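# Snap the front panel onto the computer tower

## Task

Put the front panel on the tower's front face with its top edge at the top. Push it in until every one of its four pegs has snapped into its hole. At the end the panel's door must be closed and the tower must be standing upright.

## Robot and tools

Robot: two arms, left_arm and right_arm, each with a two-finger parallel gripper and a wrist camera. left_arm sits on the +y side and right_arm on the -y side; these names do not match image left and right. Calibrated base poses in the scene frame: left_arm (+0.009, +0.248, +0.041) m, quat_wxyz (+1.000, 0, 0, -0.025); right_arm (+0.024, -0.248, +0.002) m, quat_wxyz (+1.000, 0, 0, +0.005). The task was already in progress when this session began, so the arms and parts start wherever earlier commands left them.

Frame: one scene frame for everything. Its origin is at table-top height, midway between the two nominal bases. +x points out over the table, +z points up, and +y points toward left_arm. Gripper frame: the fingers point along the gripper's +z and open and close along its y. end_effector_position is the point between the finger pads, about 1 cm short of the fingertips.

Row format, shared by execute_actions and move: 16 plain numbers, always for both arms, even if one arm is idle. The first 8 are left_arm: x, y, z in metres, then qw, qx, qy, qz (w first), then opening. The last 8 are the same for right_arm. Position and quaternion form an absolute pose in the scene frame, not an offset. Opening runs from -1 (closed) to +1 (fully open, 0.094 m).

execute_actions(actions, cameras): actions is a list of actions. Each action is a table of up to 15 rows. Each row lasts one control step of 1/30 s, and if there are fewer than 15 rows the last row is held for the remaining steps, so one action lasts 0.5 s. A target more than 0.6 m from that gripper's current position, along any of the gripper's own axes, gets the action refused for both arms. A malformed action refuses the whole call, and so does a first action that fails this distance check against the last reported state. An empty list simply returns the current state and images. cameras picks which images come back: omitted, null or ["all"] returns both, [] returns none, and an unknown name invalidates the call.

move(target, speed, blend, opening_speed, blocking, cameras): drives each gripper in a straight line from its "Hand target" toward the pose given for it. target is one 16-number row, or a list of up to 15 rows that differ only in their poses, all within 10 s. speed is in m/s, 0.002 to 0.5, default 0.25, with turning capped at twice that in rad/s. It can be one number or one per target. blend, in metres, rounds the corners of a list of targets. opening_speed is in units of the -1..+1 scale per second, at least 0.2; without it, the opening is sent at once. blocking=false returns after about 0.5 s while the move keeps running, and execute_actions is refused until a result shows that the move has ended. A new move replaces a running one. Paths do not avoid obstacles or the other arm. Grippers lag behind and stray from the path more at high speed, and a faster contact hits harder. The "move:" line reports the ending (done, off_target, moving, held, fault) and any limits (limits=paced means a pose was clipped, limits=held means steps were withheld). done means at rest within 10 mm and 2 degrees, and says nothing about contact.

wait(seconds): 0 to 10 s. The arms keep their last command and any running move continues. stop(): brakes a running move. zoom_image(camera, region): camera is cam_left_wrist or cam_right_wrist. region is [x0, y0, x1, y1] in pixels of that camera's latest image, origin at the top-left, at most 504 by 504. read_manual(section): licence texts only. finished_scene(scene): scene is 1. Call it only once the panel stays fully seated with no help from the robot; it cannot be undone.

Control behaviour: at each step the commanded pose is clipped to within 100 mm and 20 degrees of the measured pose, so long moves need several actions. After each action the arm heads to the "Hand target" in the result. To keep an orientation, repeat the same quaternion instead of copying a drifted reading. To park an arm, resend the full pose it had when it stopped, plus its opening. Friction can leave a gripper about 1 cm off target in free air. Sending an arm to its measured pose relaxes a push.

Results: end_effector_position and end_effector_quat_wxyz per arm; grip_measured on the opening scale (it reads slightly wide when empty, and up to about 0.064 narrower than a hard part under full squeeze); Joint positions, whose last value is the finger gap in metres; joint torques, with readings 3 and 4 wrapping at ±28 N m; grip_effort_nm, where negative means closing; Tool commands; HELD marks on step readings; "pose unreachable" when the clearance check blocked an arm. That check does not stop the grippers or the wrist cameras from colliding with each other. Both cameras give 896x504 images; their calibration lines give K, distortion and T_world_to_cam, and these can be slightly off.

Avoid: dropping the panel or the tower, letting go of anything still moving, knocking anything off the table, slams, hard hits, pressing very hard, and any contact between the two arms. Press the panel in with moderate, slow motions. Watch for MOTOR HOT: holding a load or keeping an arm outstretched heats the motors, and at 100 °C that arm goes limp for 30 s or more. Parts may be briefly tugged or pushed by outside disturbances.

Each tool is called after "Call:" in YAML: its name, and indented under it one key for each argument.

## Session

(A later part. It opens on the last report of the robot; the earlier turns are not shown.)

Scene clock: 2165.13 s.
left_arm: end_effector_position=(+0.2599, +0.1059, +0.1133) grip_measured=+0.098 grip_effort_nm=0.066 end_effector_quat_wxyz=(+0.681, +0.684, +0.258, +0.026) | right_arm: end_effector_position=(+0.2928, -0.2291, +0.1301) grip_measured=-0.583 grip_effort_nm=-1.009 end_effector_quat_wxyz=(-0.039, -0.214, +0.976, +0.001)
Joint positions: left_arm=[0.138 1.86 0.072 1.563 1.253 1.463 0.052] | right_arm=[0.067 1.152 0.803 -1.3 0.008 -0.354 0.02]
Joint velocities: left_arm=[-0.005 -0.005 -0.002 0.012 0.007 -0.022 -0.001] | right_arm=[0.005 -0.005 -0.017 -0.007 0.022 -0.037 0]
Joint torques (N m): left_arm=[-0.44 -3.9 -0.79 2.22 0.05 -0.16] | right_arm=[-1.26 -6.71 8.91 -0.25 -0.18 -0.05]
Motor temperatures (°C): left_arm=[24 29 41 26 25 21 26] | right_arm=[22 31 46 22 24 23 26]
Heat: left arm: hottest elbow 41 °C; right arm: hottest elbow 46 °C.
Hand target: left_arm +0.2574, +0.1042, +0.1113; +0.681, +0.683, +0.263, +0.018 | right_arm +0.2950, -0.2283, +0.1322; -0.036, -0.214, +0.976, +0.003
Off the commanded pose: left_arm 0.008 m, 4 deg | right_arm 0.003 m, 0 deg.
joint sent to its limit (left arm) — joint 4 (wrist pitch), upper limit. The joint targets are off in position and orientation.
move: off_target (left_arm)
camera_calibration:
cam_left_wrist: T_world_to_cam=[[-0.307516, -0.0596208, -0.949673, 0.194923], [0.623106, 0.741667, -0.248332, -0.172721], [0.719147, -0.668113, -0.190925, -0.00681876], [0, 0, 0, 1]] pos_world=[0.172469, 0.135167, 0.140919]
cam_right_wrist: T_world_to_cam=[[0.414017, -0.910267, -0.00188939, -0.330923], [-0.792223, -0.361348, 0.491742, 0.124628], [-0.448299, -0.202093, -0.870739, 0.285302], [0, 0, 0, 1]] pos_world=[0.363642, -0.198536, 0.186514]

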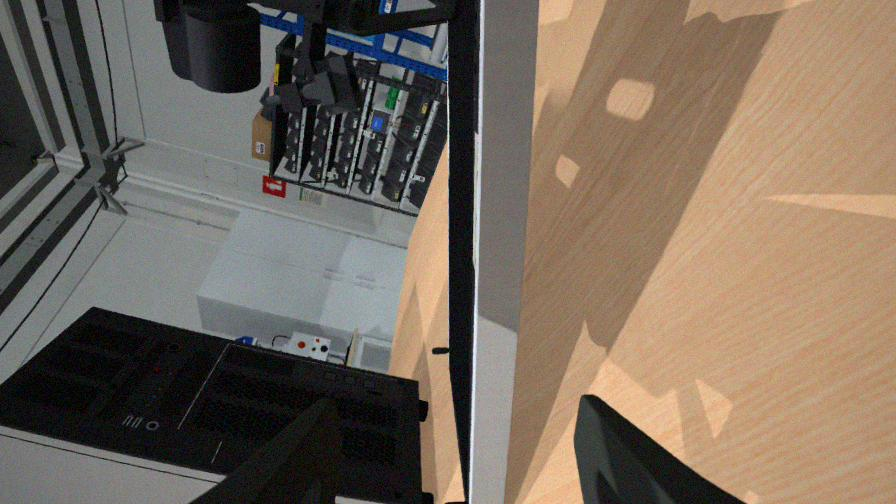

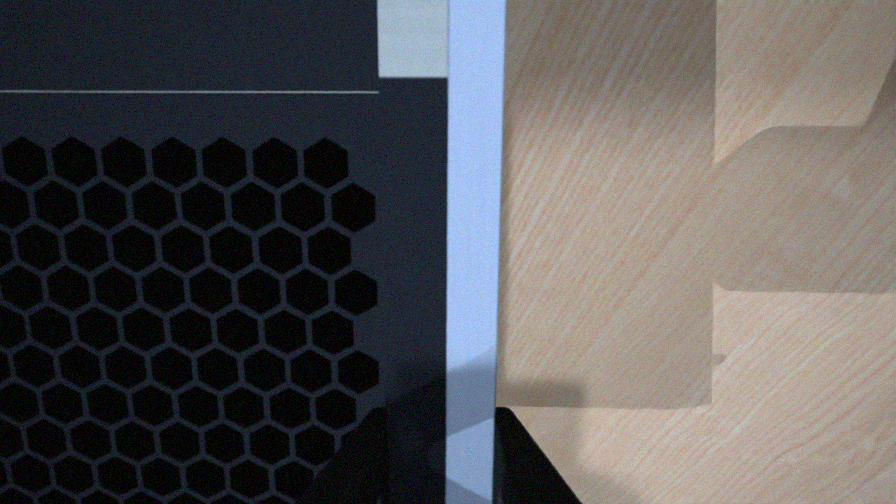

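Call:
move:
  target:
    - [0.286,0.045,0.091,0.695,0.67,0.258,0.022,0.1,0.295,-0.2283,0.1322,-0.036,-0.214,0.976,0.003,-1]
  speed: 0.1

Scene clock: 2182.73 s.
left_arm: end_effector_position=(+0.2869, +0.0489, +0.0934) grip_measured=+0.098 grip_effort_nm=0.061 end_effector_quat_wxyz=(+0.667, +0.699, +0.256, +0.019) | right_arm: end_effector_position=(+0.2928, -0.2291, +0.1301) grip_measured=-0.583 grip_effort_nm=-1.018 end_effector_quat_wxyz=(-0.039, -0.214, +0.976, +0.001)
Joint positions: left_arm=[-0.136 1.931 0.167 1.563 0.996 1.418 0.052] | right_arm=[0.067 1.152 0.803 -1.3 0.008 -0.354 0.02]
Joint velocities: left_arm=[-0.015 -0.005 -0.002 -0.002 -0.051 -0.022 0] | right_arm=[-0.005 0.005 0.007 -0.012 -0.007 -0.022 0]
Joint torques (N m): left_arm=[-0.67 -4.84 0.06 2.28 0.01 -0.13] | right_arm=[-1.49 -6.53 9.03 -0.23 -0.16 -0.07]
Motor temperatures (°C): left_arm=[24 29 38 26 25 21 25] | right_arm=[22 31 44 22 24 23 26]
Heat: left arm: hottest elbow 38 °C; right arm: hottest elbow 44 °C.
Hand target: left_arm +0.2868, +0.0469, +0.0906; +0.667, +0.698, +0.259, +0.014 | right_arm +0.2950, -0.2283, +0.1322; -0.036, -0.214, +0.976, +0.003
Off the commanded pose: left_arm 0.005 m, 5 deg | right_arm 0.003 m, 0 deg.
joint sent to its limit (left arm) — joint 4 (wrist pitch), upper limit. The joint targets are off in orientation, not in position.
move: off_target (left_arm)
camera_calibration:
cam_left_wrist: T_world_to_cam=[[-0.322142, -0.0196537, -0.946487, 0.182855], [0.633025, 0.738927, -0.230797, -0.156562], [0.703921, -0.673499, -0.225598, -0.060342], [0, 0, 0, 1]] pos_world=[0.200489, 0.0786414, 0.123322]
cam_right_wrist: T_world_to_cam=[[0.414017, -0.910267, -0.00188939, -0.330923], [-0.792223, -0.361348, 0.491742, 0.124628], [-0.448299, -0.202093, -0.870739, 0.285302], [0, 0, 0, 1]] pos_world=[0.363642, -0.198536, 0.186514]

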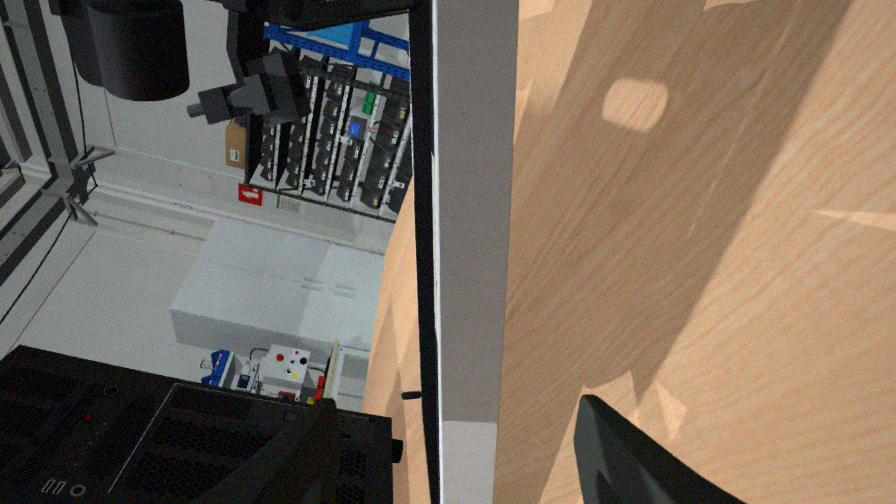

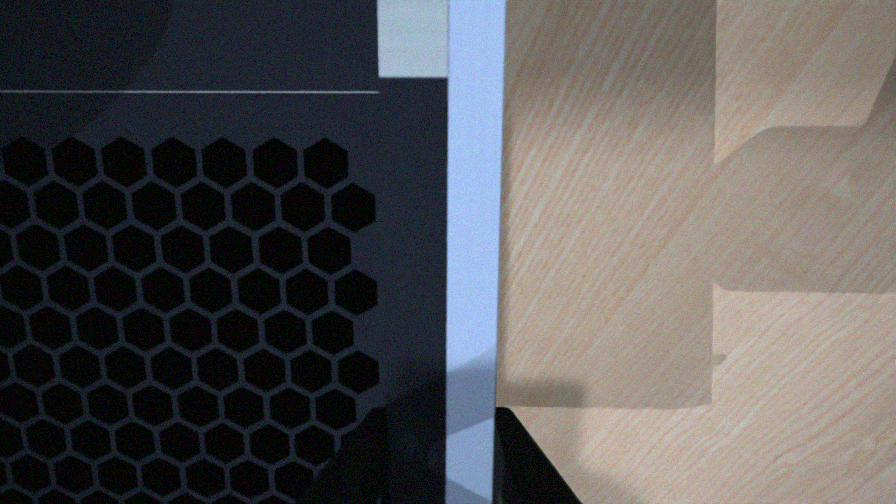

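Call:
move:
  target:
    - [0.297,0.004,0.086,0.68,0.68,0.258,0.022,0.1,0.295,-0.2283,0.1322,-0.036,-0.214,0.976,0.003,-1]
  speed: 0.1
  cameras: ["cam_left_wrist"]

Scene clock: 2199.00 s.
left_arm: end_effector_position=(+0.2980, +0.0073, +0.0891) grip_measured=+0.098 grip_effort_nm=0.061 end_effector_quat_wxyz=(+0.666, +0.700, +0.257, +0.024) | right_arm: end_effector_position=(+0.2928, -0.2292, +0.1301) grip_measured=-0.583 grip_effort_nm=-1.013 end_effector_quat_wxyz=(-0.039, -0.214, +0.976, +0.001)
Joint positions: left_arm=[-0.302 1.951 0.223 1.563 0.824 1.375 0.052] | right_arm=[0.067 1.152 0.803 -1.3 0.009 -0.354 0.02]
Joint velocities: left_arm=[-0.005 0.005 -0.007 0.007 -0.066 0.007 0] | right_arm=[-0.005 -0.005 -0.002 -0.002 0.022 0.051 0.001]
Joint torques (N m): left_arm=[-0.73 -5.66 0.42 2.5 0 -0.17] | right_arm=[-1.79 -7.06 9.05 -0.17 -0.15 -0.04]
Motor temperatures (°C): left_arm=[24 29 37 26 25 22 25] | right_arm=[22 31 44 22 24 23 26]
Heat: left arm: hottest elbow 37 °C; right arm: hottest elbow 44 °C.
Hand target: left_arm +0.2978, +0.0050, +0.0859; +0.666, +0.699, +0.260, +0.018 | right_arm +0.2950, -0.2284, +0.1322; -0.036, -0.214, +0.976, +0.003
Off the commanded pose: left_arm 0.005 m, 3 deg | right_arm 0.003 m, 0 deg.
joint sent to its limit (left arm) — joint 4 (wrist pitch), upper limit. The joint targets are off in orientation, not in position.
move: off_target (left_arm)
camera_calibration:
cam_left_wrist: T_world_to_cam=[[-0.318112, -0.0176261, -0.947889, 0.180507], [0.628613, 0.744518, -0.224807, -0.133037], [0.709683, -0.667369, -0.22576, -0.0988228], [0, 0, 0, 1]] pos_world=[0.211183, 0.0362789, 0.118883]
Images, in order (width x height): cam_left_wrist 896x504.

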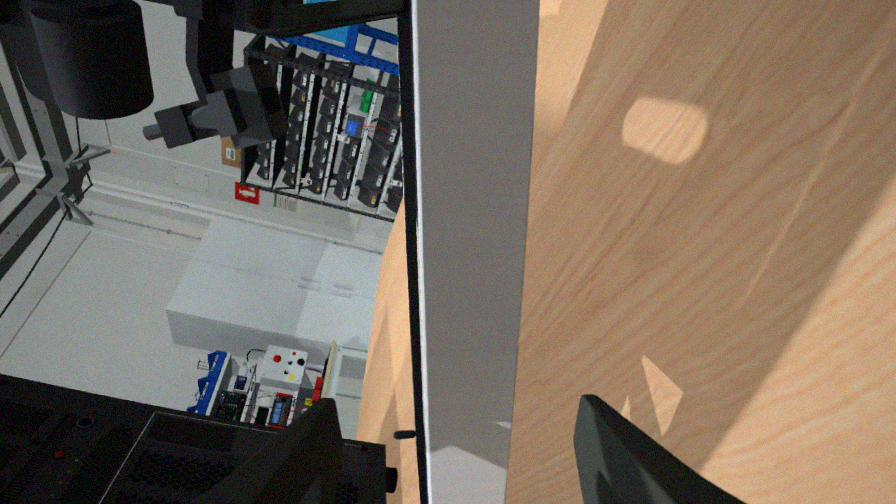

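Call:
move:
  target:
    - [0.307,-0.030,0.083,0.67,0.69,0.258,0.022,0.1,0.295,-0.2283,0.1322,-0.036,-0.214,0.976,0.003,-1]
  speed: 0.06

Call:
zoom_image:
  camera: "cam_left_wrist"
  region: [250, 100, 650, 504]

Scene clock: 2206.87 s.
left_arm: end_effector_position=(+0.3075, -0.0269, +0.0864) grip_measured=+0.098 grip_effort_nm=0.051 end_effector_quat_wxyz=(+0.670, +0.696, +0.256, +0.027) | right_arm: end_effector_position=(+0.2928, -0.2292, +0.1301) grip_measured=-0.583 grip_effort_nm=-1.018 end_effector_quat_wxyz=(-0.039, -0.214, +0.976, +0.001)
Joint positions: left_arm=[-0.415 1.978 0.283 1.563 0.708 1.345 0.052] | right_arm=[0.067 1.152 0.803 -1.3 0.009 -0.354 0.02]
Joint velocities: left_arm=[0.015 -0.015 -0.002 0.002 -0.095 -0.051 0] | right_arm=[-0.015 -0.015 0.002 0.012 0.051 0.007 0.001]
Joint torques (N m): left_arm=[-0.73 -6.07 0.91 2.48 -0.07 -0.15] | right_arm=[-1.44 -6.53 9.01 -0.31 -0.21 -0.08]
Motor temperatures (°C): left_arm=[24 28 36 26 25 22 25] | right_arm=[22 31 43 22 24 23 27]
Heat: left arm: hottest elbow 36 °C; right arm: hottest elbow 43 °C.
Hand target: left_arm +0.3077, -0.0292, +0.0827; +0.671, +0.695, +0.259, +0.022 | right_arm +0.2950, -0.2283, +0.1322; -0.036, -0.214, +0.976, +0.003
Off the commanded pose: left_arm 0.005 m, 1 deg | right_arm 0.003 m, 0 deg.
joint sent to its limit (left arm) — joint 4 (wrist pitch), upper limit. The joint targets still meet the commanded pose.
move: done
camera_calibration:
cam_left_wrist: T_world_to_cam=[[-0.309012, -0.0279591, -0.950647, 0.177512], [0.627002, 0.745594, -0.225738, -0.113636], [0.715109, -0.665813, -0.212867, -0.131753], [0, 0, 0, 1]] pos_world=[0.220321, 0.00196632, 0.115053]
cam_right_wrist: T_world_to_cam=[[0.414044, -0.910255, -0.00153204, -0.331036], [-0.792227, -0.361185, 0.491856, 0.124632], [-0.448268, -0.202436, -0.870675, 0.285196], [0, 0, 0, 1]] pos_world=[0.363645, -0.198578, 0.186505]

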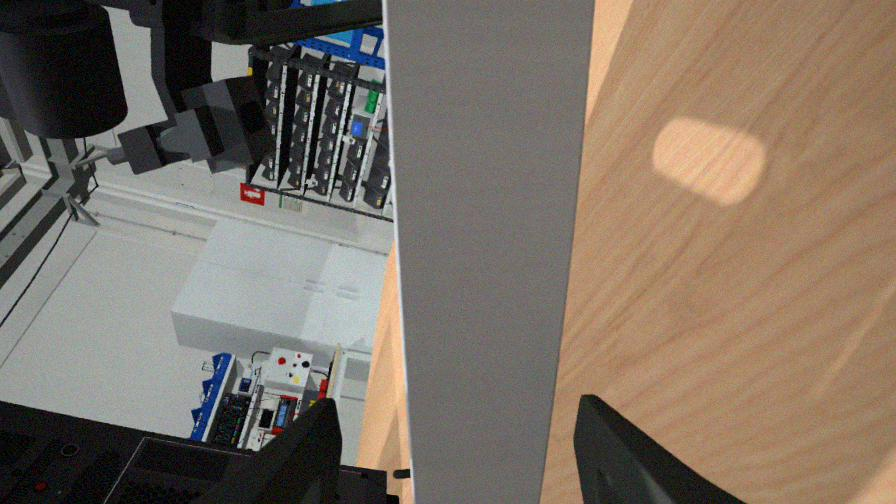

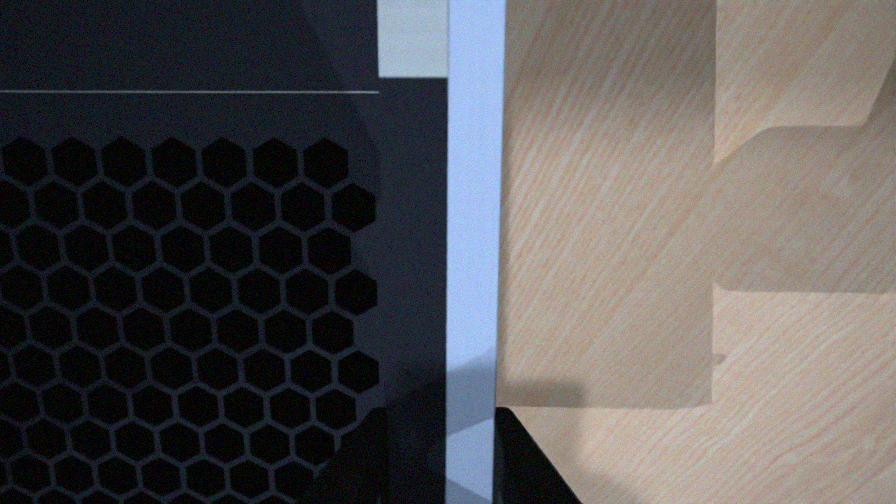

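Scaled by 1.248 from the camera's 896x504 image, which has a finer 1280x720 frame.

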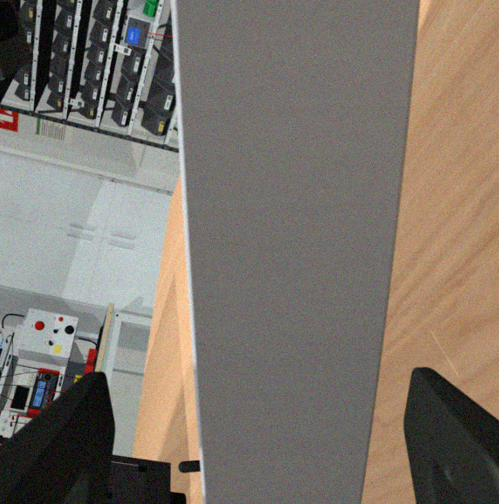

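Call:
move:
  target:
    - [0.3125,-0.043,0.080,0.67,0.69,0.258,0.022,0.1,0.295,-0.2283,0.1322,-0.036,-0.214,0.976,0.003,-1]
  speed: 0.05

Scene clock: 2212.33 s.
left_arm: end_effector_position=(+0.3125, -0.0401, +0.0848) grip_measured=+0.098 grip_effort_nm=0.061 end_effector_quat_wxyz=(+0.673, +0.693, +0.255, +0.029) | right_arm: end_effector_position=(+0.2928, -0.2292, +0.1301) grip_measured=-0.583 grip_effort_nm=-1.018 end_effector_quat_wxyz=(-0.039, -0.214, +0.976, +0.001)
Joint positions: left_arm=[-0.45 1.993 0.312 1.563 0.673 1.334 0.052] | right_arm=[0.067 1.152 0.803 -1.3 0.009 -0.354 0.02]
Joint velocities: left_arm=[-0.005 0.005 -0.002 0.022 -0.081 0.051 0] | right_arm=[-0.015 -0.005 0.007 -0.002 -0.007 0.022 -0.001]
Joint torques (N m): left_arm=[-0.21 -6.59 1.03 2.3 -0.02 -0.11] | right_arm=[-1.49 -6.95 8.99 -0.18 -0.22 -0.02]
Motor temperatures (°C): left_arm=[24 28 36 26 25 22 25] | right_arm=[22 31 43 22 24 23 27]
Heat: left arm: hottest elbow 36 °C; right arm: hottest elbow 43 °C.
Hand target: left_arm +0.3125, -0.0426, +0.0798; +0.672, +0.693, +0.259, +0.022 | right_arm +0.2950, -0.2283, +0.1322; -0.036, -0.214, +0.976, +0.003
Off the commanded pose: left_arm 0.006 m, 1 deg | right_arm 0.003 m, 0 deg.
move: done
camera_calibration:
cam_left_wrist: T_world_to_cam=[[-0.304481, -0.0342694, -0.951902, 0.175555], [0.627547, 0.744589, -0.227537, -0.10734], [0.716573, -0.666643, -0.205207, -0.14557], [0, 0, 0, 1]] pos_world=[0.225126, -0.0111025, 0.112816]
cam_right_wrist: T_world_to_cam=[[0.414044, -0.910255, -0.00153204, -0.331036], [-0.792227, -0.361185, 0.491856, 0.124632], [-0.448268, -0.202436, -0.870675, 0.285196], [0, 0, 0, 1]] pos_world=[0.363645, -0.198578, 0.186505]

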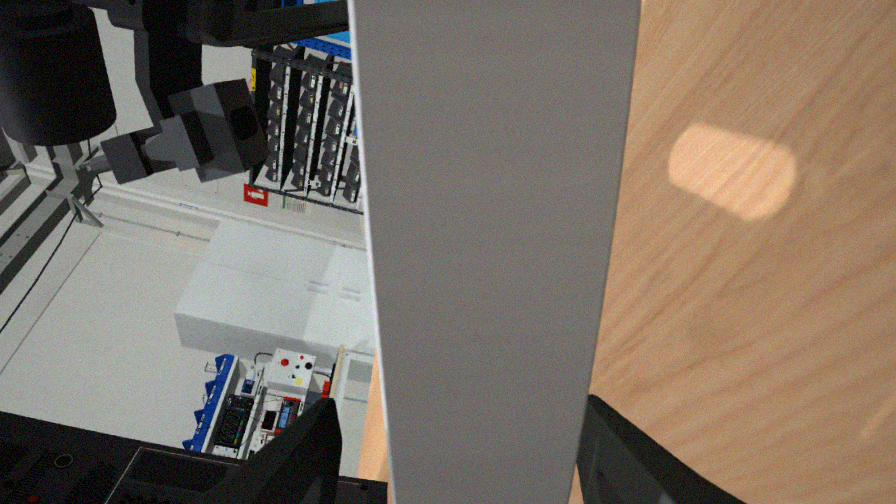

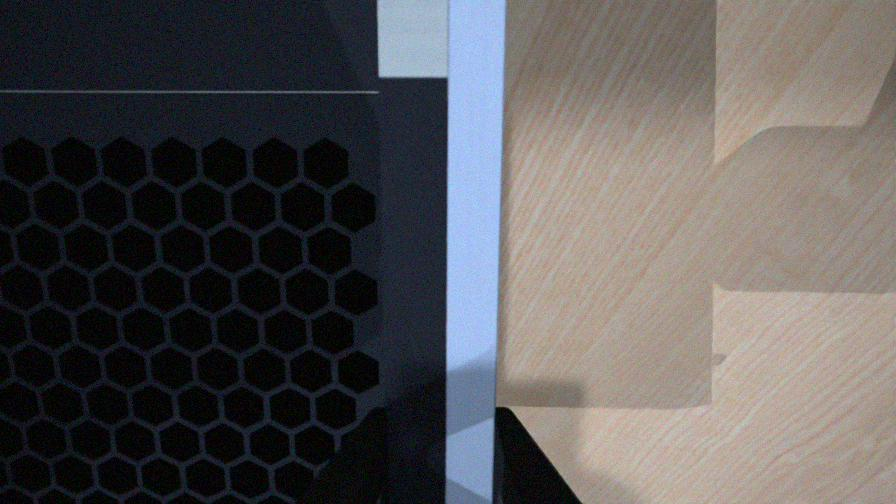

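Call:
move:
  target:
    - [0.311,-0.043,0.074,0.67,0.69,0.258,0.022,0.1,0.295,-0.2283,0.1322,-0.036,-0.214,0.976,0.003,-1]
  speed: 0.05
  cameras: []

Call:
move:
  target:
    - [0.311,-0.043,0.074,0.67,0.69,0.258,0.022,-1,0.295,-0.2283,0.1322,-0.036,-0.214,0.976,0.003,-1]
  opening_speed: 0.4

Scene clock: 2220.20 s.
left_arm: end_effector_position=(+0.3107, -0.0399, +0.0781) grip_measured=+0.098 grip_effort_nm=0.056 end_effector_quat_wxyz=(+0.668, +0.697, +0.260, +0.024) | right_arm: end_effector_position=(+0.2928, -0.2292, +0.1301) grip_measured=-0.583 grip_effort_nm=-1.009 end_effector_quat_wxyz=(-0.039, -0.214, +0.976, +0.001)
Joint positions: left_arm=[-0.453 2.011 0.312 1.563 0.671 1.334 0.052] | right_arm=[0.067 1.152 0.803 -1.3 0.009 -0.354 0.02]
Joint velocities: left_arm=[-0.005 -0.024 0.007 0.017 0.007 -0.081 -0.001] | right_arm=[0.015 0.015 -0.007 -0.002 0.022 -0.066 0.001]
Joint torques (N m): left_arm=[-0.32 -6.71 1.06 2.47 -0.05 -0.09] | right_arm=[-1.03 -7.3 9.1 -0.24 -0.21 -0.09]
Motor temperatures (°C): left_arm=[24 28 36 26 25 22 25] | right_arm=[22 31 43 22 24 23 27]
Heat: left arm: hottest elbow 36 °C; right arm: hottest elbow 43 °C.
Hand target: left_arm +0.3110, -0.0429, +0.0743; +0.669, +0.696, +0.259, +0.021 | right_arm +0.2950, -0.2283, +0.1322; -0.036, -0.214, +0.976, +0.003
Off the commanded pose: left_arm 0.005 m, 1 deg | right_arm 0.003 m, 0 deg.
joint sent to its limit (left arm) — joint 4 (wrist pitch), upper limit. The joint targets still meet the commanded pose.
move: done
No camera images: "cameras" was empty.

Scene clock: 2223.17 s.
left_arm: end_effector_position=(+0.3127, -0.0408, +0.0804) grip_measured=-0.513 grip_effort_nm=-1.062 end_effector_quat_wxyz=(+0.672, +0.694, +0.256, +0.028) | right_arm: end_effector_position=(+0.2918, -0.2296, +0.1290) grip_measured=-0.583 grip_effort_nm=-1.018 end_effector_quat_wxyz=(-0.041, -0.214, +0.976, +0.000)
Joint positions: left_arm=[-0.453 2.011 0.317 1.573 0.67 1.335 0.023] | right_arm=[0.067 1.153 0.8 -1.3 0.011 -0.354 0.02]
Joint velocities: left_arm=[0.005 -0.015 -0.002 -0.007 0.022 0.081 0.001] | right_arm=[-0.015 -0.015 -0.007 -0.007 0.022 -0.037 0.001]
Joint torques (N m): left_arm=[-0.38 -6.83 0.79 2.1 -0.01 -0.11] | right_arm=[-1.26 -6.42 9.25 -0.21 -0.3 -0.03]
Motor temperatures (°C): left_arm=[24 28 35 26 25 22 25] | right_arm=[22 31 43 22 24 23 27]
Heat: left arm: hottest elbow 35 °C; right arm: hottest elbow 43 °C.
Hand target: left_arm +0.3112, -0.0430, +0.0743; +0.669, +0.696, +0.260, +0.021 | right_arm +0.2949, -0.2283, +0.1321; -0.036, -0.214, +0.976, +0.003
Off the commanded pose: left_arm 0.007 m, 1 deg | right_arm 0.005 m, 1 deg.
joint sent to its limit (left arm) — joint 4 (wrist pitch), upper limit. The joint targets still meet the commanded pose.
move: done
camera_calibration:
cam_left_wrist: T_world_to_cam=[[-0.307459, -0.0321247, -0.951019, 0.172428], [0.626303, 0.745596, -0.227666, -0.107497], [0.716389, -0.665624, -0.20912, -0.146681], [0, 0, 0, 1]] pos_world=[0.225421, -0.0119459, 0.108835]
cam_right_wrist: T_world_to_cam=[[0.414207, -0.910182, -0.000563516, -0.331219], [-0.790559, -0.360075, 0.495341, 0.123545], [-0.451053, -0.204728, -0.868698, 0.283747], [0, 0, 0, 1]] pos_world=[0.362848, -0.198893, 0.185107]

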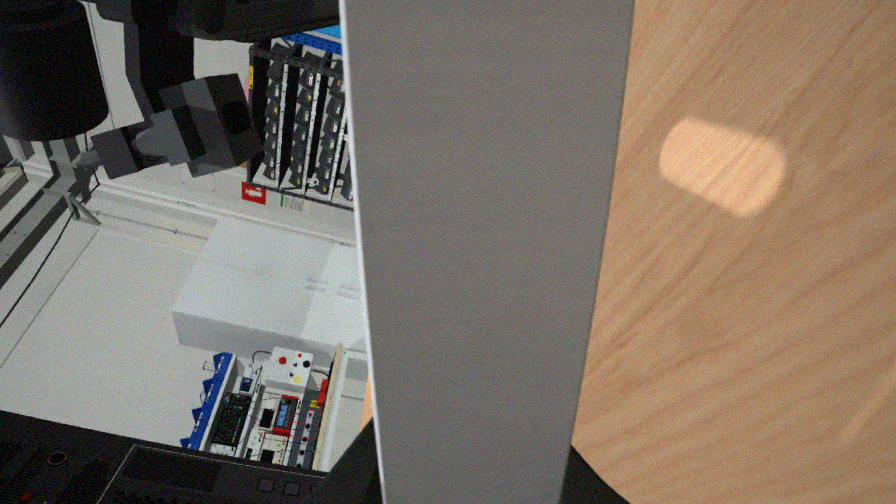

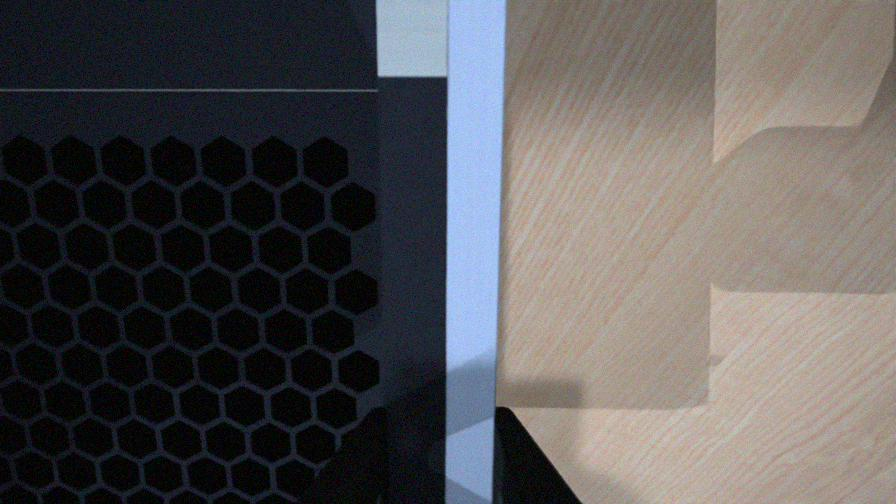

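Call:
move:
  target:
    - [0.311,-0.043,0.0765,0.67,0.69,0.258,0.022,-1,0.292,-0.2296,0.129,-0.041,-0.214,0.976,0.003,-0.2]
    - [0.311,-0.043,0.0775,0.67,0.69,0.258,0.022,-1,0.292,-0.2296,0.1295,-0.041,-0.214,0.976,0.003,-0.2]
  opening_speed: 0.4
  cameras: []

Call:
move:
  target:
    - [0.311,-0.043,0.12,0.67,0.69,0.258,0.022,-1,0.27,-0.25,0.25,-0.08,-0.214,0.97,0.003,-0.2]
    - [0.33,-0.035,0.17,0.67,0.69,0.258,0.022,-1,0.22,-0.40,0.3,0.381,0.398,0.595,0.585,-0.2]
  speed: 0.12

Scene clock: 2233.67 s.
left_arm: end_effector_position=(+0.3128, -0.0408, +0.0804) grip_measured=-0.513 grip_effort_nm=-1.057 end_effector_quat_wxyz=(+0.672, +0.694, +0.256, +0.029) | right_arm: end_effector_position=(+0.2918, -0.2293, +0.1290) grip_measured=-0.203 grip_effort_nm=0.129 end_effector_quat_wxyz=(-0.041, -0.214, +0.976, +0.001)
Joint positions: left_arm=[-0.453 2.011 0.317 1.573 0.668 1.336 0.023] | right_arm=[0.067 1.153 0.8 -1.3 0.009 -0.354 0.037]
Joint velocities: left_arm=[-0.005 -0.024 0.012 0.022 -0.066 0.051 0] | right_arm=[0.005 -0.005 0.007 0.002 0.007 -0.007 0]
Joint torques (N m): left_arm=[-0.5 -7.71 0.53 2.17 0.04 -0.14] | right_arm=[-1.32 -7.3 8.65 -0.29 -0.14 -0.1]
Motor temperatures (°C): left_arm=[24 28 35 26 25 22 26] | right_arm=[22 31 43 22 24 23 27]
Heat: left arm: hottest elbow 35 °C; right arm: hottest elbow 43 °C.
Hand target: left_arm +0.3111, -0.0429, +0.0777; +0.671, +0.694, +0.259, +0.022 | right_arm +0.2920, -0.2296, +0.1295; -0.041, -0.214, +0.976, +0.003
Off the commanded pose: left_arm 0.004 m, 1 deg | right_arm 0.001 m, 0 deg.
joint sent to its limit (left arm) — joint 4 (wrist pitch), upper limit. The joint targets still meet the commanded pose.
move: done
No camera images: "cameras" was empty.

Scene clock: 2244.27 s.
left_arm: end_effector_position=(+0.3146, -0.0303, +0.1410) grip_measured=-0.515 grip_effort_nm=-1.067 end_effector_quat_wxyz=(+0.651, +0.705, +0.282, +0.001) | right_arm: end_effector_position=(+0.2304, -0.3856, +0.2959) grip_measured=-0.202 grip_effort_nm=0.125 end_effector_quat_wxyz=(+0.406, +0.444, +0.604, +0.523)
Joint positions: left_arm=[-0.412 1.58 0.287 1.09 0.717 1.326 0.023] | right_arm=[-1.352 0.908 0.68 -1.698 -1.439 -0.384 0.037]
Joint velocities: left_arm=[-0.015 -0.005 0.022 -0.017 -0.022 0.007 0.001] | right_arm=[-0.015 -0.005 -0.012 0.012 -0.037 -0.037 0]
Joint torques (N m): left_arm=[0.62 -8.88 6.15 2.26 0.32 -0.01] | right_arm=[-2.2 -3.14 8.44 -0.83 -0.81 0]
Motor temperatures (°C): left_arm=[24 29 35 26 25 22 26] | right_arm=[22 31 44 22 24 23 26]
Heat: left arm: hottest elbow 35 °C; right arm: hottest elbow 44 °C.
Hand target: left_arm +0.3294, -0.0351, +0.1668; +0.673, +0.693, +0.259, +0.022 | right_arm +0.2287, -0.3881, +0.2958; +0.404, +0.455, +0.594, +0.526
Off the commanded pose: left_arm 0.033 m, 5 deg | right_arm 0.018 m, 9 deg.
joint sent to its limit (right arm) — joint 4 (wrist pitch), lower limit.
move: off_target (left_arm, right_arm; path cut at 10 s); path passed 1 of 2 targets
camera_calibration:
cam_left_wrist: T_world_to_cam=[[-0.386189, -0.00485654, -0.922407, 0.252536], [0.609156, 0.74957, -0.258985, -0.0927774], [0.692667, -0.661907, -0.286517, -0.109897], [0, 0, 0, 1]] pos_world=[0.230164, -0.00197196, 0.177426]
cam_right_wrist: T_world_to_cam=[[-0.129211, -0.0578581, -0.989928, 0.298948], [-0.652653, 0.756548, 0.0409701, 0.469434], [0.746557, 0.651374, -0.135515, 0.206251], [0, 0, 0, 1]] pos_world=[0.191027, -0.4722, 0.304655]

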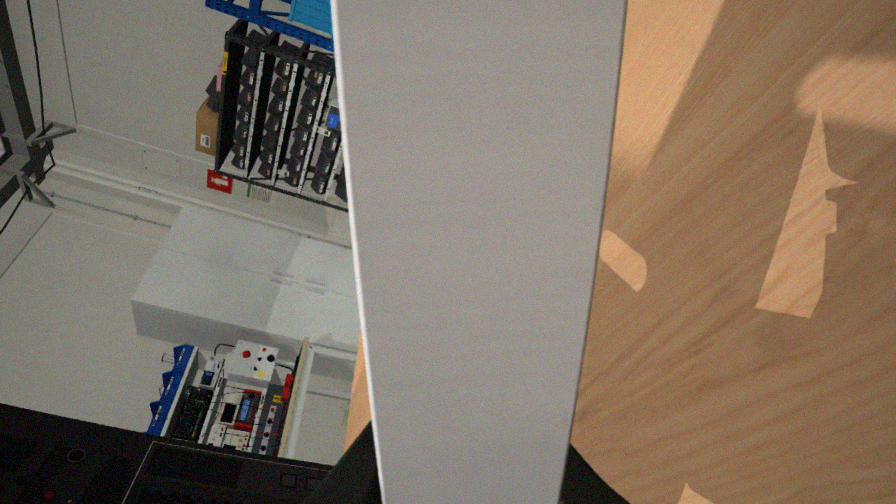

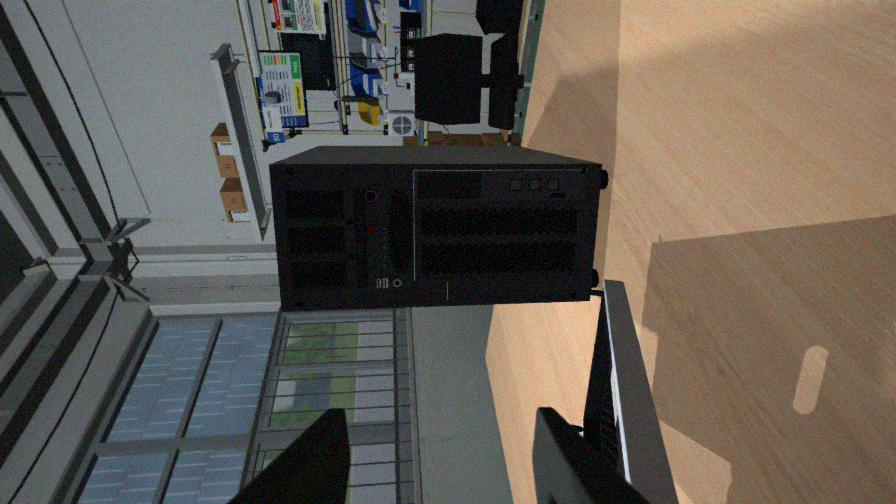

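Call:
move:
  target:
    - [0.33,-0.02,0.25,0.66,0.70,0.28,0.005,-1,0.2287,-0.3881,0.2958,0.404,0.455,0.594,0.526,-0.2]
    - [0.42,0.06,0.30,0.611,0.378,0.586,-0.375,-1,0.2287,-0.3881,0.2958,0.404,0.455,0.594,0.526,-0.2]
  speed: 0.2

Scene clock: 2255.63 s.
left_arm: end_effector_position=(+0.4021, +0.0596, +0.2689) grip_measured=-0.514 grip_effort_nm=-1.067 end_effector_quat_wxyz=(+0.585, +0.366, +0.611, -0.388) | right_arm: end_effector_position=(+0.2304, -0.3856, +0.2958) grip_measured=-0.202 grip_effort_nm=0.125 end_effector_quat_wxyz=(+0.405, +0.445, +0.603, +0.524)
Joint positions: left_arm=[-0.054 1.305 0.478 0.799 1.022 -0.022 0.023] | right_arm=[-1.352 0.908 0.68 -1.698 -1.439 -0.38 0.037]
Joint velocities: left_arm=[0.005 0.015 0.002 -0.012 -0.139 0.037 0] | right_arm=[-0.015 -0.015 0.002 0.002 0.007 0.037 -0.001]
Joint torques (N m): left_arm=[0.44 -5.66 11.17 3.06 -0.01 -0.08] | right_arm=[-1.9 -3.43 8.46 -0.65 -0.8 0.04]
Motor temperatures (°C): left_arm=[24 29 36 26 25 21 27] | right_arm=[22 30 43 22 24 23 26]
Heat: left arm: hottest elbow 36 °C; right arm: hottest elbow 43 °C.
Hand target: left_arm +0.4192, +0.0598, +0.2982; +0.611, +0.375, +0.586, -0.376 | right_arm +0.2288, -0.3880, +0.2958; +0.404, +0.455, +0.594, +0.527
Off the commanded pose: left_arm 0.036 m, 5 deg | right_arm 0.003 m, 1 deg.
move: off_target (left_arm)
camera_calibration:
cam_left_wrist: T_world_to_cam=[[-0.900676, -0.433079, 0.0350146, 0.379635], [-0.21766, 0.379982, -0.89902, 0.346243], [0.376042, -0.817347, -0.436505, 0.102511], [0, 0, 0, 1]] pos_world=[0.378743, 0.116633, 0.342734]
cam_right_wrist: T_world_to_cam=[[-0.13011, -0.0533586, -0.990063, 0.300865], [-0.652125, 0.75678, 0.0449138, 0.468202], [0.746863, 0.651488, -0.133261, 0.205521], [0, 0, 0, 1]] pos_world=[0.190976, -0.472167, 0.304235]

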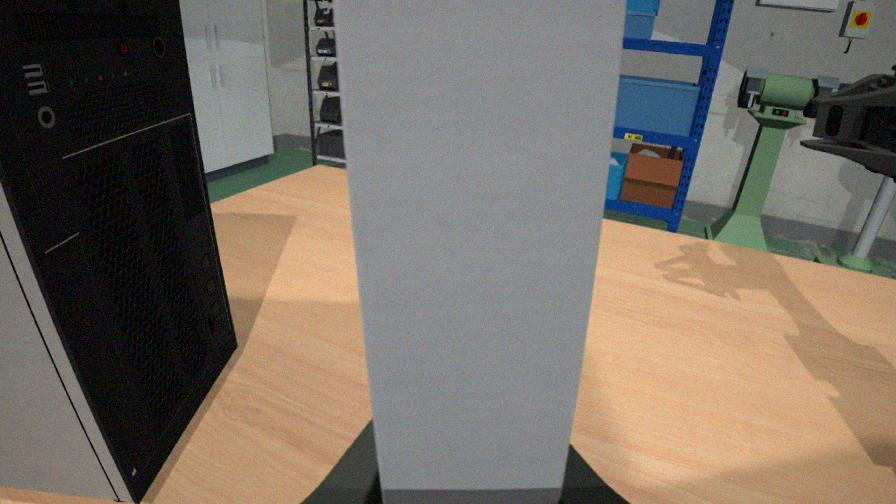

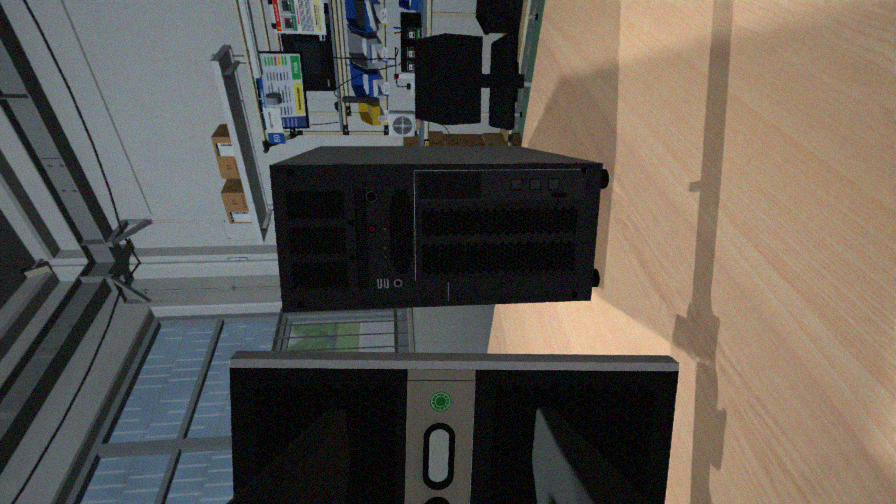

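Call:
move:
  target:
    - [0.60,-0.022,0.285,0.619,0.391,0.577,-0.362,-1,0.2287,-0.3881,0.2958,0.404,0.455,0.594,0.526,-0.2]
  speed: 0.15

Scene clock: 2278.03 s.
left_arm: end_effector_position=(+0.5836, -0.0119, +0.2545) grip_measured=-0.514 grip_effort_nm=-1.067 end_effector_quat_wxyz=(+0.595, +0.378, +0.603, -0.373) | right_arm: end_effector_position=(+0.2304, -0.3856, +0.2958) grip_measured=-0.202 grip_effort_nm=0.125 end_effector_quat_wxyz=(+0.405, +0.445, +0.603, +0.524)
Joint positions: left_arm=[-0.158 1.776 0.992 0.762 0.911 0.017 0.023] | right_arm=[-1.352 0.908 0.68 -1.698 -1.439 -0.38 0.037]
Joint velocities: left_arm=[-0.024 0.005 0.002 -0.007 -0.022 0.022 0.001] | right_arm=[0.015 -0.005 -0.017 0.002 -0.037 -0.037 0]
Joint torques (N m): left_arm=[-0.32 -13.22 11.86 2.25 -0.05 0.18] | right_arm=[-1.26 -3.25 8.28 -0.8 -0.81 0]
Motor temperatures (°C): left_arm=[24 28 37 26 25 21 27] | right_arm=[22 30 42 22 25 23 26]
Heat: left arm: hottest elbow 37 °C; right arm: hottest elbow 42 °C.
Hand target: left_arm +0.5988, -0.0189, +0.2830; +0.619, +0.391, +0.577, -0.362 | right_arm +0.2288, -0.3881, +0.2958; +0.404, +0.455, +0.594, +0.526
Off the commanded pose: left_arm 0.036 m, 5 deg | right_arm 0.003 m, 1 deg.
move: off_target (left_arm)
camera_calibration:
cam_left_wrist: T_world_to_cam=[[-0.89861, -0.438617, -0.0107811, 0.522989], [-0.182268, 0.395546, -0.900179, 0.379799], [0.399098, -0.806944, -0.435387, -0.044075], [0, 0, 0, 1]] pos_world=[0.556779, 0.0435981, 0.328336]
cam_right_wrist: T_world_to_cam=[[-0.13011, -0.0533586, -0.990063, 0.300865], [-0.652125, 0.75678, 0.0449138, 0.468202], [0.746863, 0.651488, -0.133261, 0.205521], [0, 0, 0, 1]] pos_world=[0.190976, -0.472167, 0.304235]

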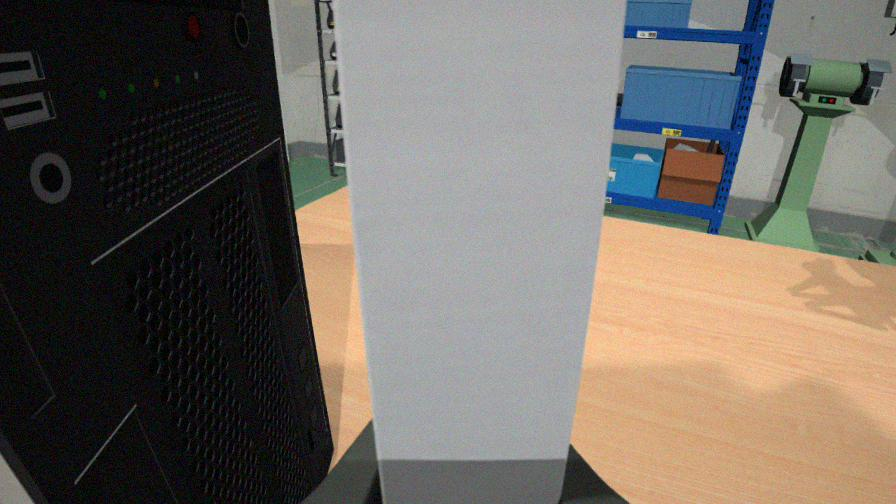

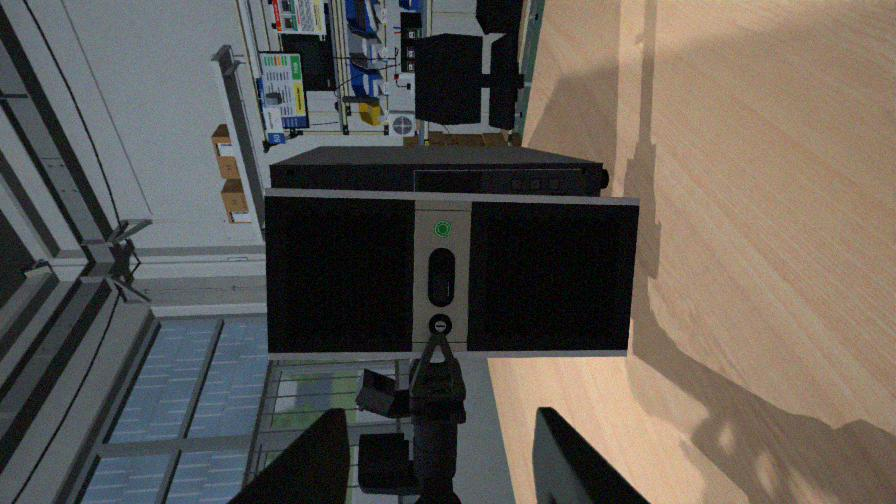

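Call:
zoom_image:
  camera: "cam_right_wrist"
  region: [250, 140, 350, 370]

Call:
zoom_image:
  camera: "cam_right_wrist"
  region: [560, 140, 660, 370]

Scaled by 2.191 from the camera's 896x504 image, which has a finer 1280x720 frame.

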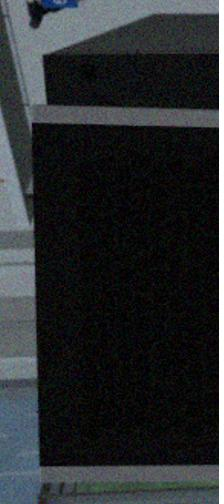

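Scaled by 2.191 from the camera's 896x504 image, which has a finer 1280x720 frame.

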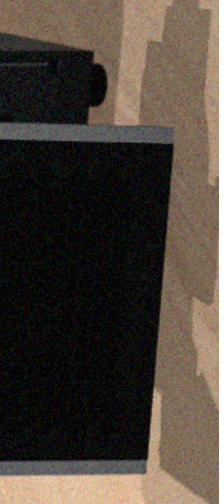

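Call:
move:
  target:
    - [0.60,-0.022,0.285,0.619,0.391,0.577,-0.362,-1,0.40,-0.30,0.60,0.529,-0.147,0.830,0.093,-1]

Scene clock: 2311.70 s.
left_arm: end_effector_position=(+0.5834, -0.0134, +0.2539) grip_measured=-0.514 grip_effort_nm=-1.077 end_effector_quat_wxyz=(+0.594, +0.377, +0.605, -0.373) | right_arm: end_effector_position=(+0.3989, -0.3113, +0.5776) grip_measured=-0.987 grip_effort_nm=-0.681 end_effector_quat_wxyz=(+0.517, -0.127, +0.841, +0.093)
Joint positions: left_arm=[-0.161 1.776 0.992 0.759 0.907 0.017 0.023] | right_arm=[-0.465 1.003 1.582 -1.192 -0.681 -0.389 0.001]
Joint velocities: left_arm=[0.005 -0.005 0.002 0.002 -0.022 0.007 0.001] | right_arm=[0.005 -0.005 0.007 -0.017 -0.007 0.007 0]
Joint torques (N m): left_arm=[-0.5 -13.51 11.92 2.18 -0.08 0.14] | right_arm=[-0.44 -4.95 13.55 0.88 -0.14 -0.2]
Motor temperatures (°C): left_arm=[24 30 40 26 25 21 27] | right_arm=[22 30 42 22 25 23 25]
Heat: left arm: hottest elbow 40 °C; right arm: hottest elbow 42 °C.
Hand target: left_arm +0.5982, -0.0208, +0.2849; +0.619, +0.390, +0.577, -0.362 | right_arm +0.3980, -0.3059, +0.5983; +0.530, -0.143, +0.832, +0.082
Off the commanded pose: left_arm 0.036 m, 5 deg | right_arm 0.025 m, 3 deg.
move: off_target (left_arm, right_arm)
camera_calibration:
cam_left_wrist: T_world_to_cam=[[-0.898136, -0.43963, -0.00881834, 0.521422], [-0.185078, 0.396142, -0.899343, 0.381267], [0.398872, -0.8061, -0.437155, -0.0448202], [0, 0, 0, 1]] pos_world=[0.556749, 0.0420675, 0.327894]
cam_right_wrist: T_world_to_cam=[[0.291892, -0.956183, -0.0226653, -0.402391], [-0.754579, -0.215658, -0.619759, 0.631298], [0.587715, 0.198005, -0.784464, 0.36728], [0, 0, 0, 1]] pos_world=[0.377963, -0.321338, 0.670251]

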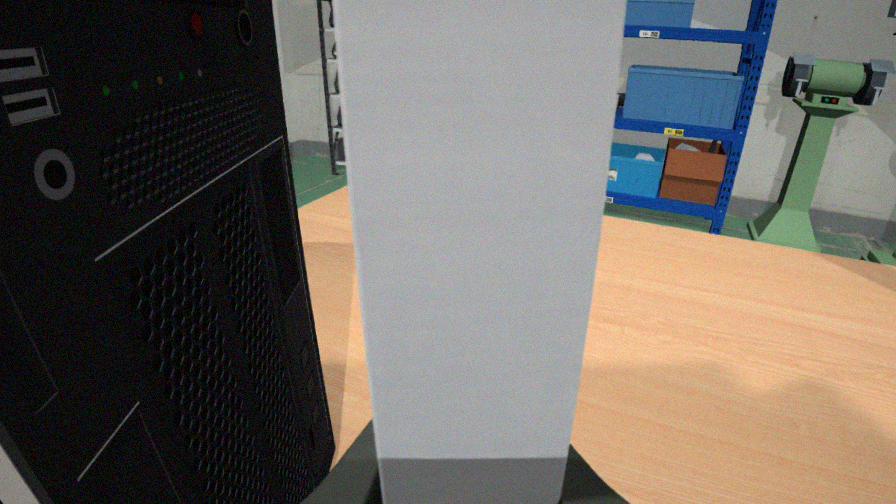

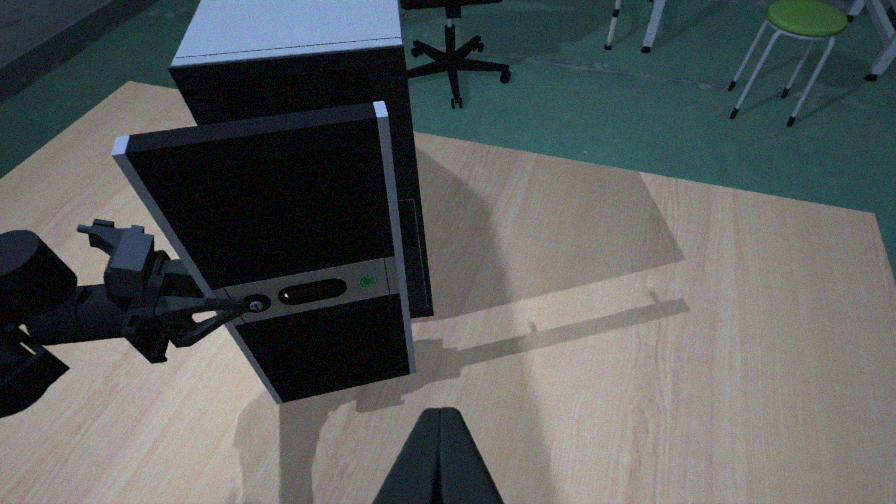

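Call:
move:
  target:
    - [0.64,-0.026,0.295,0.612,0.408,0.555,-0.3895,-1,0.40,-0.30,0.60,0.529,-0.147,0.830,0.093,-1]
  speed: 0.08

Call:
zoom_image:
  camera: "cam_right_wrist"
  region: [100, 20, 460, 240]

Scene clock: 2335.93 s.
left_arm: end_effector_position=(+0.6219, -0.0246, +0.2660) grip_measured=-0.515 grip_effort_nm=-1.062 end_effector_quat_wxyz=(+0.592, +0.402, +0.575, -0.397) | right_arm: end_effector_position=(+0.4003, -0.3063, +0.5784) grip_measured=-0.987 grip_effort_nm=-0.676 end_effector_quat_wxyz=(+0.517, -0.133, +0.840, +0.098)
Joint positions: left_arm=[-0.151 1.875 1.157 0.749 1 -0.006 0.023] | right_arm=[-0.453 1.006 1.586 -1.194 -0.686 -0.389 0.001]
Joint velocities: left_arm=[-0.005 -0.024 0.002 -0.007 0.037 0.037 0] | right_arm=[0.005 0.005 -0.007 -0.017 0.022 0.037 0]
Joint torques (N m): left_arm=[0.79 -14.8 12.27 2.09 0.03 -0.07] | right_arm=[-0.15 -4.6 13.48 0.84 -0.39 -0.11]
Motor temperatures (°C): left_arm=[24 31 41 26 25 21 27] | right_arm=[22 30 43 22 24 23 26]
Heat: left arm: hottest elbow 41 °C; right arm: hottest elbow 43 °C.
Hand target: left_arm +0.6385, -0.0248, +0.2943; +0.612, +0.407, +0.555, -0.390 | right_arm +0.3993, -0.3002, +0.5993; +0.530, -0.147, +0.830, +0.093
Off the commanded pose: left_arm 0.034 m, 3 deg | right_arm 0.022 m, 2 deg.
move: off_target (left_arm, right_arm)
camera_calibration:
cam_left_wrist: T_world_to_cam=[[-0.930912, -0.363893, -0.0313863, 0.579451], [-0.121908, 0.390568, -0.912467, 0.367812], [0.344299, -0.8456, -0.407946, -0.0387885], [0, 0, 0, 1]] pos_world=[0.597612, 0.0344031, 0.33798]
cam_right_wrist: T_world_to_cam=[[0.307506, -0.951208, -0.0253514, -0.401194], [-0.750709, -0.226145, -0.620721, 0.629663], [0.584702, 0.209907, -0.783621, 0.370544], [0, 0, 0, 1]] pos_world=[0.379406, -0.317004, 0.67104]

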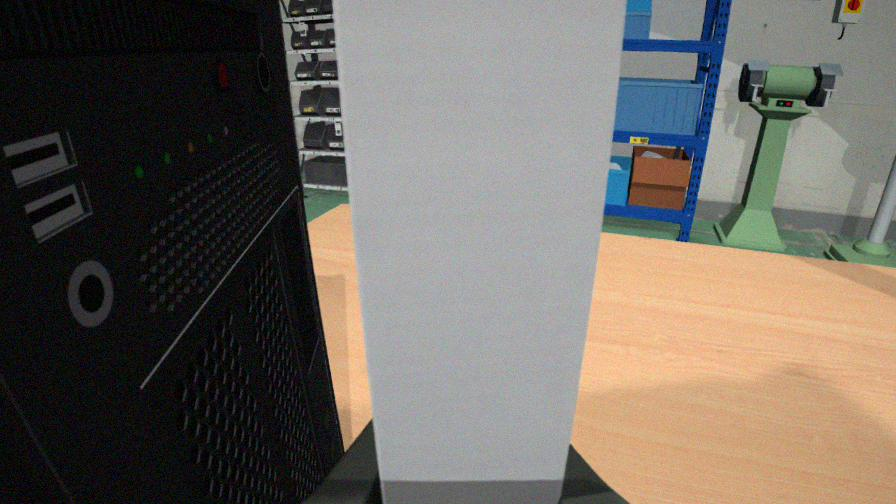

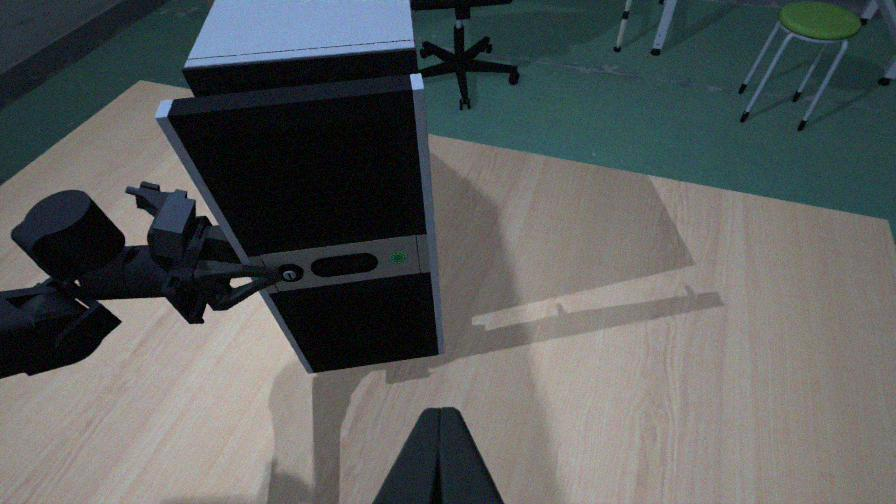

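Scaled by 1.400 from the camera's 896x504 image, which has a finer 1280x720 frame.

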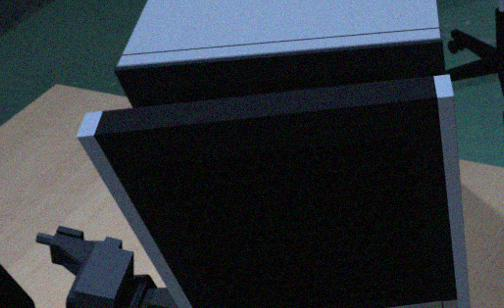

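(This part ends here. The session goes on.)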